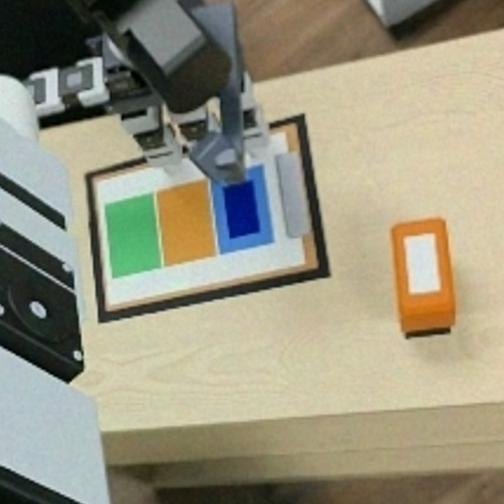

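Request:
move:
  arm3: {"target": [0.036, -0.5433, 0.730, 0, 0.2855, 0.958, 0], "speed": 0.04}

Request:
move:
  arm3: {"target": [0.069, -0.493, 0.730, 0, 0.2855, 0.958, 0], "speed": 0.06}
  cameras: ["arm2_cam_wrist"]

Request:
zoom_image:
  camera: "arm2_cam_wrist"
  region: [330, 130, 480, 280]

Scene clock: 50.20 s.
Joint torques (N m): arm1=[-0.67 2.08 9.61 2.26 -0.02 -0.13] | arm2=[0.79 0.56 9.47 1.92 0.15 -0.03] | arm3=[-0.09 -18.49 9.61 0.49 0.12 -0.08]
Motor temperatures (°C): arm1=[24 26 31 24 24 26] | arm2=[27 23 32 27 24 24] | arm3=[26 27 32 24 25 24]
Heat: arm1: hottest joint3_rad 31 °C; arm2: hottest joint3_rad 32 °C; arm3: hottest joint3_rad 32 °C.
move: arm3 off_target
Joint velocities: within noise
arm1, arm2: as last shown
arm3.joint_positions: joint1_rad=-1.336 joint2_rad=+2.171 joint3_rad=+1.328 joint4_rad=-0.736 joint5_rad=-0.005 joint6_rad=+0.555 hand_index_mcp=+0.757 hand_index_abd=+0.000 hand_index_pip=+0.578 hand_index_dip=+0.698 hand_middle_mcp=+0.754 hand_middle_abd=-0.002 hand_middle_pip=+0.578 hand_middle_dip=+0.698 hand_ring_mcp=+0.754 hand_ring_abd=-0.002 hand_ring_pip=+0.578 hand_ring_dip=+0.698 hand_thumb_cmc=+0.714 hand_thumb_axl=+0.677 hand_thumb_mcp=+0.223 hand_thumb_ipl=+0.168 hand_current_limit=+0.400 hand_speed=-0.600
arm3.joint_status: not commanded
arm3.hand_state: goal,goal,goal,goal,goal,goal,goal,goal,goal,goal,goal,goal,goal,goal,goal,goal
arm3.index_mcp_current_ma: 7
arm3.index_abd_current_ma: 0
arm3.index_pip_current_ma: 3
arm3.index_dip_current_ma: 4
arm3.middle_mcp_current_ma: 0
arm3.middle_abd_current_ma: -4
arm3.middle_pip_current_ma: 4
arm3.middle_dip_current_ma: 4
arm3.ring_mcp_current_ma: 0
arm3.ring_abd_current_ma: -3
arm3.ring_pip_current_ma: 4
arm3.ring_dip_current_ma: 4
arm3.thumb_cmc_current_ma: 0
arm3.thumb_axl_current_ma: -1
arm3.thumb_mcp_current_ma: -7
arm3.thumb_ipl_current_ma: -1
arm3.hand_goal_index_mcp: 0.754
arm3.hand_goal_index_abd: 0.000
arm3.hand_goal_index_pip: 0.576
arm3.hand_goal_index_dip: 0.696
arm3.hand_goal_middle_mcp: 0.754
arm3.hand_goal_middle_abd: 0.000
arm3.hand_goal_middle_pip: 0.576
arm3.hand_goal_middle_dip: 0.696
arm3.hand_goal_ring_mcp: 0.754
arm3.hand_goal_ring_abd: 0.000
arm3.hand_goal_ring_pip: 0.576
arm3.hand_goal_ring_dip: 0.696
arm3.hand_goal_thumb_cmc: 0.714
arm3.hand_goal_thumb_axl: 0.678
arm3.hand_goal_thumb_mcp: 0.226
arm3.hand_goal_thumb_ipl: 0.168
arm3.hand: x=+0.0329 y=-0.5524 z=+0.7433 quat_wxyz=(+0.000, +0.288, +0.958, -0.001) (m; scene frame)
arm3.hand_target: x=+0.0359 y=-0.5440 z=+0.7303 quat_wxyz=(+0.000, +0.286, +0.958, +0.000) (m; scene frame)
arm3.hand_status: off_target (0.016 m and 0.3 deg from the pose sent, 0.020 m and 0.5 deg at the start)
pictures: none

Scene clock: 51.83 s.
Joint torques (N m): arm1=[-0.67 2.02 9.61 2.26 -0.01 -0.14] | arm2=[0.73 0.62 9.48 1.92 0.14 -0.03] | arm3=[-1.14 -19.72 12.04 1.01 0.57 -0.12]
Motor temperatures (°C): arm1=[24 26 32 24 24 26] | arm2=[27 23 32 27 24 24] | arm3=[26 27 32 24 25 24]
Heat: arm1: hottest joint3_rad 32 °C; arm2: hottest joint3_rad 32 °C; arm3: hottest joint3_rad 32 °C.
move: arm3 off_target
Joint velocities: within noise
arm1.joint_positions: joint1_rad=+0.290 joint2_rad=+0.629 joint3_rad=+1.427 joint4_rad=-1.426 joint5_rad=-0.106 joint6_rad=+1.194 hand_index_mcp=+0.754 hand_index_abd=+0.001 hand_index_pip=+0.577 hand_index_dip=+0.696 hand_middle_mcp=+0.754 hand_middle_abd=+0.001 hand_middle_pip=+0.577 hand_middle_dip=+0.696 hand_ring_mcp=+0.754 hand_ring_abd=+0.001 hand_ring_pip=+0.577 hand_ring_dip=+0.696 hand_thumb_cmc=+0.714 hand_thumb_axl=+0.677 hand_thumb_mcp=+0.225 hand_thumb_ipl=+0.168 hand_current_limit=+0.400 hand_speed=-0.600
arm1.joint_status: not commanded
arm1.hand_state: goal,goal,goal,goal,goal,goal,goal,goal,goal,goal,goal,goal,goal,goal,goal,goal
arm1.index_mcp_current_ma: 0
arm1.index_abd_current_ma: 0
arm1.index_pip_current_ma: 0
arm1.index_dip_current_ma: 0
arm1.middle_mcp_current_ma: 0
arm1.middle_abd_current_ma: 0
arm1.middle_pip_current_ma: 0
arm1.middle_dip_current_ma: 0
arm1.ring_mcp_current_ma: 0
arm1.ring_abd_current_ma: 0
arm1.ring_pip_current_ma: 0
arm1.ring_dip_current_ma: 0
arm1.thumb_cmc_current_ma: 0
arm1.thumb_axl_current_ma: 0
arm1.thumb_mcp_current_ma: 0
arm1.thumb_ipl_current_ma: 0
arm1.hand_goal_index_mcp: 0.754
arm1.hand_goal_index_abd: 0.000
arm1.hand_goal_index_pip: 0.576
arm1.hand_goal_index_dip: 0.696
arm1.hand_goal_middle_mcp: 0.754
arm1.hand_goal_middle_abd: 0.000
arm1.hand_goal_middle_pip: 0.576
arm1.hand_goal_middle_dip: 0.696
arm1.hand_goal_ring_mcp: 0.754
arm1.hand_goal_ring_abd: 0.000
arm1.hand_goal_ring_pip: 0.576
arm1.hand_goal_ring_dip: 0.696
arm1.hand_goal_thumb_cmc: 0.714
arm1.hand_goal_thumb_axl: 0.678
arm1.hand_goal_thumb_mcp: 0.226
arm1.hand_goal_thumb_ipl: 0.168
arm1.hand: x=+0.0714 y=+1.2134 z=+1.3317 quat_wxyz=(-0.112, +0.768, +0.448, +0.444) (m; scene frame)
arm1.hand_target: x=+0.0690 y=+1.2143 z=+1.3416 quat_wxyz=(-0.115, +0.761, +0.449, +0.454) (m; scene frame)
arm1.hand_status: not commanded
arm2: as last shown
arm3.joint_positions: joint1_rad=-1.374 joint2_rad=+2.256 joint3_rad=+1.501 joint4_rad=-0.855 joint5_rad=-0.016 joint6_rad=+0.508 hand_index_mcp=+0.799 hand_index_abd=+0.005 hand_index_pip=+0.605 hand_index_dip=+0.714 hand_middle_mcp=+0.800 hand_middle_abd=+0.001 hand_middle_pip=+0.606 hand_middle_dip=+0.709 hand_ring_mcp=+0.798 hand_ring_abd=+0.003 hand_ring_pip=+0.606 hand_ring_dip=+0.711 hand_thumb_cmc=+0.714 hand_thumb_axl=+0.677 hand_thumb_mcp=+0.223 hand_thumb_ipl=+0.168 hand_current_limit=+0.400 hand_speed=-0.600
arm3.joint_status: not commanded
arm3.hand_state: blocked,goal,blocked,goal,blocked,goal,blocked,goal,blocked,goal,blocked,goal,goal,goal,goal,goal
arm3.index_mcp_current_ma: 159
arm3.index_abd_current_ma: 10
arm3.index_pip_current_ma: 86
arm3.index_dip_current_ma: 49
arm3.middle_mcp_current_ma: 164
arm3.middle_abd_current_ma: 2
arm3.middle_pip_current_ma: 92
arm3.middle_dip_current_ma: 33
arm3.ring_mcp_current_ma: 156
arm3.ring_abd_current_ma: 5
arm3.ring_pip_current_ma: 90
arm3.ring_dip_current_ma: 40
arm3.thumb_cmc_current_ma: 0
arm3.thumb_axl_current_ma: -1
arm3.thumb_mcp_current_ma: -7
arm3.thumb_ipl_current_ma: -1
arm3.hand_goal_index_mcp: 0.754
arm3.hand_goal_index_abd: 0.000
arm3.hand_goal_index_pip: 0.576
arm3.hand_goal_index_dip: 0.696
arm3.hand_goal_middle_mcp: 0.754
arm3.hand_goal_middle_abd: 0.000
arm3.hand_goal_middle_pip: 0.576
arm3.hand_goal_middle_dip: 0.696
arm3.hand_goal_ring_mcp: 0.754
arm3.hand_goal_ring_abd: 0.000
arm3.hand_goal_ring_pip: 0.576
arm3.hand_goal_ring_dip: 0.696
arm3.hand_goal_thumb_cmc: 0.714
arm3.hand_goal_thumb_axl: 0.678
arm3.hand_goal_thumb_mcp: 0.226
arm3.hand_goal_thumb_ipl: 0.168
arm3.hand: x=+0.0533 y=-0.5139 z=+0.7408 quat_wxyz=(-0.003, +0.283, +0.959, -0.017) (m; scene frame)
arm3.hand_target: x=+0.0688 y=-0.4951 z=+0.7309 quat_wxyz=(+0.000, +0.286, +0.958, +0.000) (m; scene frame)
arm3.hand_status: off_target (0.028 m and 2.0 deg from the pose sent, 0.071 m and 0.3 deg at the start)
pictures: arm2_cam_wrist
Images, in order (width x height): arm2_cam_wrist 672x504.

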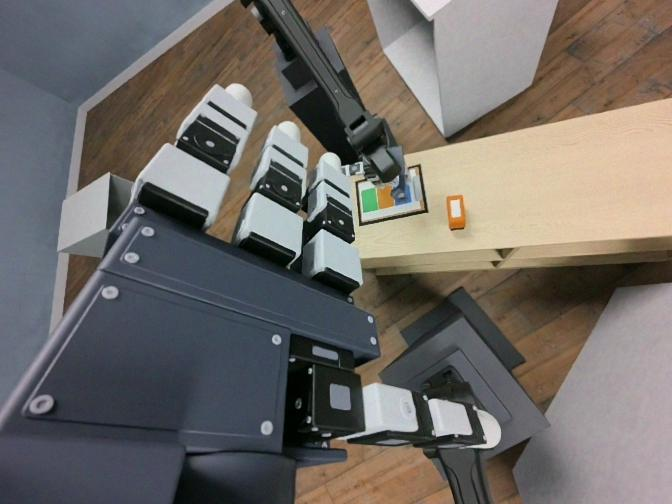

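Scaled by 3.360 from the camera's 672x504 image, which has a finer 960x720 frame.

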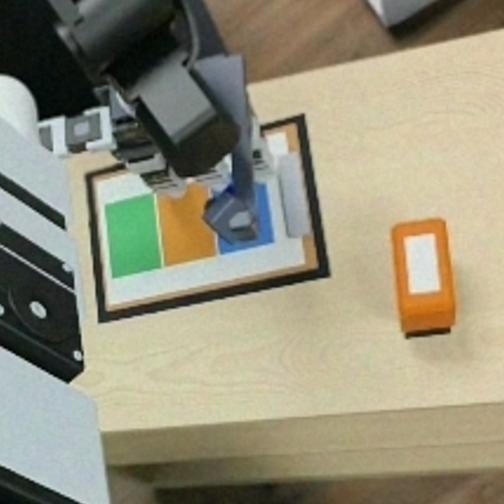

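Request:
move:
  arm3: {"target": [0.050, -0.517, 0.790, 0, 0.2855, 0.958, 0], "speed": 0.1, "joints": {"hand_speed": -0.9}}

Request:
move:
  arm3: {"target": [0.0155, -0.577, 0.770, 0, 0.2855, 0.958, 0], "speed": 0.15, "joints": {"hand_index_mcp": 0.959, "hand_middle_mcp": 0.959, "hand_ring_mcp": 0.959}}
  cameras: ["arm2_cam_wrist"]

Request:
zoom_image:
  camera: "arm2_cam_wrist"
  region: [330, 130, 480, 280]

Scene clock: 54.17 s.
Joint torques (N m): arm1=[-0.73 1.96 9.63 2.26 -0.02 -0.13] | arm2=[0.73 0.62 9.46 1.92 0.14 -0.03] | arm3=[0.97 -22.42 7.62 -0.34 0.17 0.12]
Motor temperatures (°C): arm1=[24 26 32 24 24 26] | arm2=[27 23 32 27 24 24] | arm3=[26 27 32 24 25 24]
Heat: arm1: hottest joint3_rad 32 °C; arm2: hottest joint3_rad 32 °C; arm3: hottest joint3_rad 32 °C.
move: arm3 off_target
Joint velocities: within noise
arm1: as last shown
arm2.joint_positions: joint1_rad=+1.291 joint2_rad=+0.627 joint3_rad=+1.328 joint4_rad=-1.175 joint5_rad=+0.039 joint6_rad=+1.216 hand_index_mcp=+0.755 hand_index_abd=+0.001 hand_index_pip=+0.577 hand_index_dip=+0.696 hand_middle_mcp=+0.756 hand_middle_abd=+0.001 hand_middle_pip=+0.577 hand_middle_dip=+0.696 hand_ring_mcp=+0.756 hand_ring_abd=+0.001 hand_ring_pip=+0.577 hand_ring_dip=+0.696 hand_thumb_cmc=+0.715 hand_thumb_axl=+0.677 hand_thumb_mcp=+0.226 hand_thumb_ipl=+0.168 hand_current_limit=+0.400 hand_speed=-0.600
arm2.joint_status: not commanded
arm2.hand_state: goal,goal,goal,goal,goal,goal,goal,goal,goal,goal,goal,goal,goal,goal,goal,goal
arm2.index_mcp_current_ma: 5
arm2.index_abd_current_ma: 2
arm2.index_pip_current_ma: 2
arm2.index_dip_current_ma: 0
arm2.middle_mcp_current_ma: 5
arm2.middle_abd_current_ma: 2
arm2.middle_pip_current_ma: 2
arm2.middle_dip_current_ma: 0
arm2.ring_mcp_current_ma: 6
arm2.ring_abd_current_ma: 2
arm2.ring_pip_current_ma: 2
arm2.ring_dip_current_ma: 0
arm2.thumb_cmc_current_ma: 2
arm2.thumb_axl_current_ma: -3
arm2.thumb_mcp_current_ma: -1
arm2.thumb_ipl_current_ma: -1
arm2.hand_goal_index_mcp: 0.754
arm2.hand_goal_index_abd: 0.000
arm2.hand_goal_index_pip: 0.576
arm2.hand_goal_index_dip: 0.696
arm2.hand_goal_middle_mcp: 0.754
arm2.hand_goal_middle_abd: 0.000
arm2.hand_goal_middle_pip: 0.576
arm2.hand_goal_middle_dip: 0.696
arm2.hand_goal_ring_mcp: 0.754
arm2.hand_goal_ring_abd: 0.000
arm2.hand_goal_ring_pip: 0.576
arm2.hand_goal_ring_dip: 0.696
arm2.hand_goal_thumb_cmc: 0.714
arm2.hand_goal_thumb_axl: 0.678
arm2.hand_goal_thumb_mcp: 0.226
arm2.hand_goal_thumb_ipl: 0.168
arm2.hand: x=+0.0515 y=-0.2263 z=+1.4120 quat_wxyz=(+0.473, +0.623, -0.581, +0.225) (m; scene frame)
arm2.hand_target: x=+0.0543 y=-0.2249 z=+1.4248 quat_wxyz=(+0.483, +0.620, -0.573, +0.232) (m; scene frame)
arm2.hand_status: not commanded
arm3.joint_positions: joint1_rad=-1.372 joint2_rad=+2.147 joint3_rad=+1.469 joint4_rad=-0.874 joint5_rad=-0.006 joint6_rad=+0.512 hand_index_mcp=+0.755 hand_index_abd=+0.003 hand_index_pip=+0.578 hand_index_dip=+0.699 hand_middle_mcp=+0.755 hand_middle_abd=+0.001 hand_middle_pip=+0.579 hand_middle_dip=+0.698 hand_ring_mcp=+0.755 hand_ring_abd=+0.002 hand_ring_pip=+0.578 hand_ring_dip=+0.698 hand_thumb_cmc=+0.714 hand_thumb_axl=+0.677 hand_thumb_mcp=+0.223 hand_thumb_ipl=+0.168 hand_current_limit=+0.400 hand_speed=-0.900
arm3.joint_status: all done
arm3.hand_state: goal,goal,goal,goal,goal,goal,goal,goal,goal,goal,goal,goal,goal,goal,goal,goal
arm3.index_mcp_current_ma: 1
arm3.index_abd_current_ma: 4
arm3.index_pip_current_ma: 4
arm3.index_dip_current_ma: 5
arm3.middle_mcp_current_ma: 1
arm3.middle_abd_current_ma: 1
arm3.middle_pip_current_ma: 5
arm3.middle_dip_current_ma: 4
arm3.ring_mcp_current_ma: 1
arm3.ring_abd_current_ma: 3
arm3.ring_pip_current_ma: 4
arm3.ring_dip_current_ma: 5
arm3.thumb_cmc_current_ma: 0
arm3.thumb_axl_current_ma: -1
arm3.thumb_mcp_current_ma: -7
arm3.thumb_ipl_current_ma: -1
arm3.hand_goal_index_mcp: 0.754
arm3.hand_goal_index_abd: 0.000
arm3.hand_goal_index_pip: 0.576
arm3.hand_goal_index_dip: 0.696
arm3.hand_goal_middle_mcp: 0.754
arm3.hand_goal_middle_abd: 0.000
arm3.hand_goal_middle_pip: 0.576
arm3.hand_goal_middle_dip: 0.696
arm3.hand_goal_ring_mcp: 0.754
arm3.hand_goal_ring_abd: 0.000
arm3.hand_goal_ring_pip: 0.576
arm3.hand_goal_ring_dip: 0.696
arm3.hand_goal_thumb_cmc: 0.714
arm3.hand_goal_thumb_axl: 0.678
arm3.hand_goal_thumb_mcp: 0.226
arm3.hand_goal_thumb_ipl: 0.168
arm3.hand: x=+0.0545 y=-0.5093 z=+0.7980 quat_wxyz=(-0.004, +0.284, +0.959, +0.013) (m; scene frame)
arm3.hand_target: x=+0.0502 y=-0.5170 z=+0.7901 quat_wxyz=(+0.000, +0.286, +0.958, +0.000) (m; scene frame)
arm3.hand_status: off_target (0.012 m and 1.6 deg from the pose sent, 0.049 m and 2.0 deg at the start)
pictures: none

Scene clock: 55.33 s.
Joint torques (N m): arm1=[-0.62 1.96 9.62 2.26 -0.02 -0.13] | arm2=[0.79 0.62 9.47 1.92 0.14 -0.03] | arm3=[0.21 -21.19 6.79 0.46 0.11 0.13]
Motor temperatures (°C): arm1=[24 26 32 24 24 26] | arm2=[27 23 32 27 24 24] | arm3=[26 27 32 24 25 24]
Heat: arm1: hottest joint3_rad 32 °C; arm2: hottest joint3_rad 32 °C; arm3: hottest joint3_rad 32 °C.
move: arm3 done
Joint velocities: within noise
arm1, arm2: as last shown
arm3.joint_positions: joint1_rad=-1.303 joint2_rad=+2.082 joint3_rad=+1.240 joint4_rad=-0.756 joint5_rad=-0.005 joint6_rad=+0.572 hand_index_mcp=+0.952 hand_index_abd=+0.003 hand_index_pip=+0.577 hand_index_dip=+0.699 hand_middle_mcp=+0.950 hand_middle_abd=+0.001 hand_middle_pip=+0.578 hand_middle_dip=+0.698 hand_ring_mcp=+0.950 hand_ring_abd=+0.002 hand_ring_pip=+0.578 hand_ring_dip=+0.698 hand_thumb_cmc=+0.714 hand_thumb_axl=+0.677 hand_thumb_mcp=+0.223 hand_thumb_ipl=+0.168 hand_current_limit=+0.400 hand_speed=-0.900
arm3.joint_status: all done
arm3.hand_state: goal,goal,goal,goal,goal,goal,goal,goal,goal,goal,goal,goal,goal,goal,goal,goal
arm3.index_mcp_current_ma: -21
arm3.index_abd_current_ma: 4
arm3.index_pip_current_ma: 2
arm3.index_dip_current_ma: 5
arm3.middle_mcp_current_ma: -27
arm3.middle_abd_current_ma: 1
arm3.middle_pip_current_ma: 3
arm3.middle_dip_current_ma: 4
arm3.ring_mcp_current_ma: -25
arm3.ring_abd_current_ma: 3
arm3.ring_pip_current_ma: 3
arm3.ring_dip_current_ma: 4
arm3.thumb_cmc_current_ma: 0
arm3.thumb_axl_current_ma: -1
arm3.thumb_mcp_current_ma: -7
arm3.thumb_ipl_current_ma: -1
arm3.hand_goal_index_mcp: 0.960
arm3.hand_goal_index_abd: 0.000
arm3.hand_goal_index_pip: 0.576
arm3.hand_goal_index_dip: 0.696
arm3.hand_goal_middle_mcp: 0.960
arm3.hand_goal_middle_abd: 0.000
arm3.hand_goal_middle_pip: 0.576
arm3.hand_goal_middle_dip: 0.696
arm3.hand_goal_ring_mcp: 0.960
arm3.hand_goal_ring_abd: 0.000
arm3.hand_goal_ring_pip: 0.576
arm3.hand_goal_ring_dip: 0.696
arm3.hand_goal_thumb_cmc: 0.714
arm3.hand_goal_thumb_axl: 0.678
arm3.hand_goal_thumb_mcp: 0.226
arm3.hand_goal_thumb_ipl: 0.168
arm3.hand: x=+0.0137 y=-0.5805 z=+0.7657 quat_wxyz=(+0.002, +0.280, +0.960, -0.009) (m; scene frame)
arm3.hand_target: x=+0.0154 y=-0.5769 z=+0.7701 quat_wxyz=(+0.000, +0.286, +0.958, +0.000) (m; scene frame)
arm3.hand_status: done (0.006 m and 1.3 deg from the pose sent, 0.083 m and 1.6 deg at the start)
pictures: arm2_cam_wrist
Images, in order (width x height): arm2_cam_wrist 672x504.

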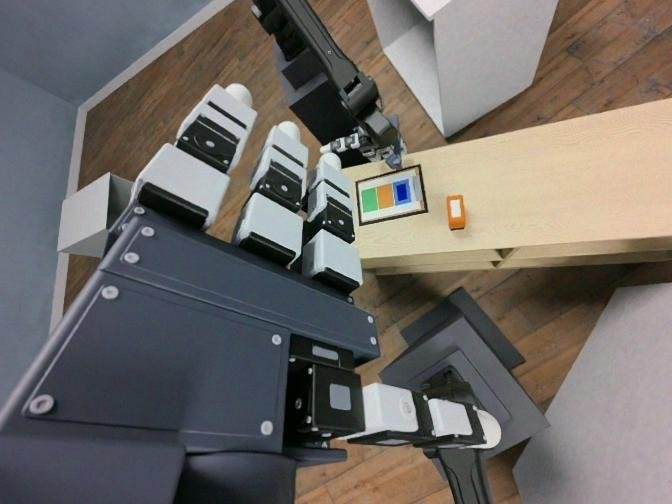

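Scaled by 3.360 from the camera's 672x504 image, which has a finer 960x720 frame.

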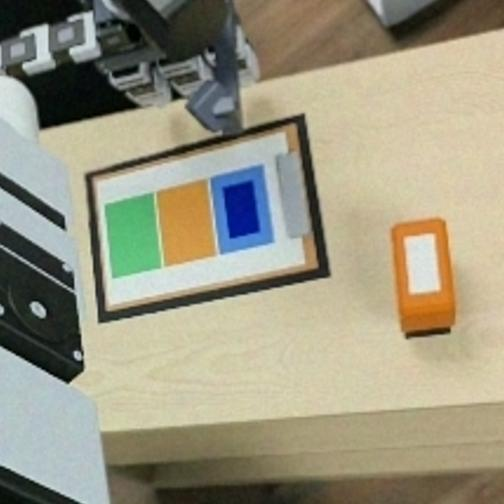

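Request:
move:
  arm3: {"target": [0.0165, -0.5755, 0.731, 0, 0.2855, 0.958, 0], "speed": 0.06}

Scene clock: 56.73 s.
Joint torques (N m): arm1=[-0.67 2.02 9.63 2.28 -0.01 -0.13] | arm2=[0.79 0.62 9.47 1.94 0.14 -0.03] | arm3=[0.15 -19.66 6.83 0.54 0.11 0.11]
Motor temperatures (°C): arm1=[24 26 32 24 24 26] | arm2=[27 23 32 27 24 24] | arm3=[26 27 32 24 25 24]
Heat: arm1: hottest joint3_rad 32 °C; arm2: hottest joint3_rad 32 °C; arm3: hottest joint3_rad 32 °C.
move: arm3 done
Joint velocities: within noise
arm1, arm2: as last shown
arm3.joint_positions: joint1_rad=-1.303 joint2_rad=+2.138 joint3_rad=+1.240 joint4_rad=-0.681 joint5_rad=-0.005 joint6_rad=+0.572 hand_index_mcp=+0.952 hand_index_abd=+0.003 hand_index_pip=+0.577 hand_index_dip=+0.699 hand_middle_mcp=+0.950 hand_middle_abd=+0.001 hand_middle_pip=+0.578 hand_middle_dip=+0.698 hand_ring_mcp=+0.950 hand_ring_abd=+0.002 hand_ring_pip=+0.578 hand_ring_dip=+0.698 hand_thumb_cmc=+0.714 hand_thumb_axl=+0.677 hand_thumb_mcp=+0.223 hand_thumb_ipl=+0.168 hand_current_limit=+0.400 hand_speed=-0.900
arm3.joint_status: not commanded
arm3.hand_state: goal,goal,goal,goal,goal,goal,goal,goal,goal,goal,goal,goal,goal,goal,goal,goal
arm3.index_mcp_current_ma: -21
arm3.index_abd_current_ma: 4
arm3.index_pip_current_ma: 2
arm3.index_dip_current_ma: 5
arm3.middle_mcp_current_ma: -27
arm3.middle_abd_current_ma: 1
arm3.middle_pip_current_ma: 3
arm3.middle_dip_current_ma: 4
arm3.ring_mcp_current_ma: -25
arm3.ring_abd_current_ma: 3
arm3.ring_pip_current_ma: 3
arm3.ring_dip_current_ma: 4
arm3.thumb_cmc_current_ma: 0
arm3.thumb_axl_current_ma: -1
arm3.thumb_mcp_current_ma: -7
arm3.thumb_ipl_current_ma: -1
arm3.hand_goal_index_mcp: 0.960
arm3.hand_goal_index_abd: 0.000
arm3.hand_goal_index_pip: 0.576
arm3.hand_goal_index_dip: 0.696
arm3.hand_goal_middle_mcp: 0.960
arm3.hand_goal_middle_abd: 0.000
arm3.hand_goal_middle_pip: 0.576
arm3.hand_goal_middle_dip: 0.696
arm3.hand_goal_ring_mcp: 0.960
arm3.hand_goal_ring_abd: 0.000
arm3.hand_goal_ring_pip: 0.576
arm3.hand_goal_ring_dip: 0.696
arm3.hand_goal_thumb_cmc: 0.714
arm3.hand_goal_thumb_axl: 0.678
arm3.hand_goal_thumb_mcp: 0.226
arm3.hand_goal_thumb_ipl: 0.168
arm3.hand: x=+0.0138 y=-0.5759 z=+0.7384 quat_wxyz=(-0.001, +0.280, +0.960, +0.000) (m; scene frame)
arm3.hand_target: x=+0.0164 y=-0.5756 z=+0.7311 quat_wxyz=(+0.000, +0.285, +0.958, +0.000) (m; scene frame)
arm3.hand_status: done (0.008 m and 0.7 deg from the pose sent, 0.035 m and 1.3 deg at the start)
pictures: none


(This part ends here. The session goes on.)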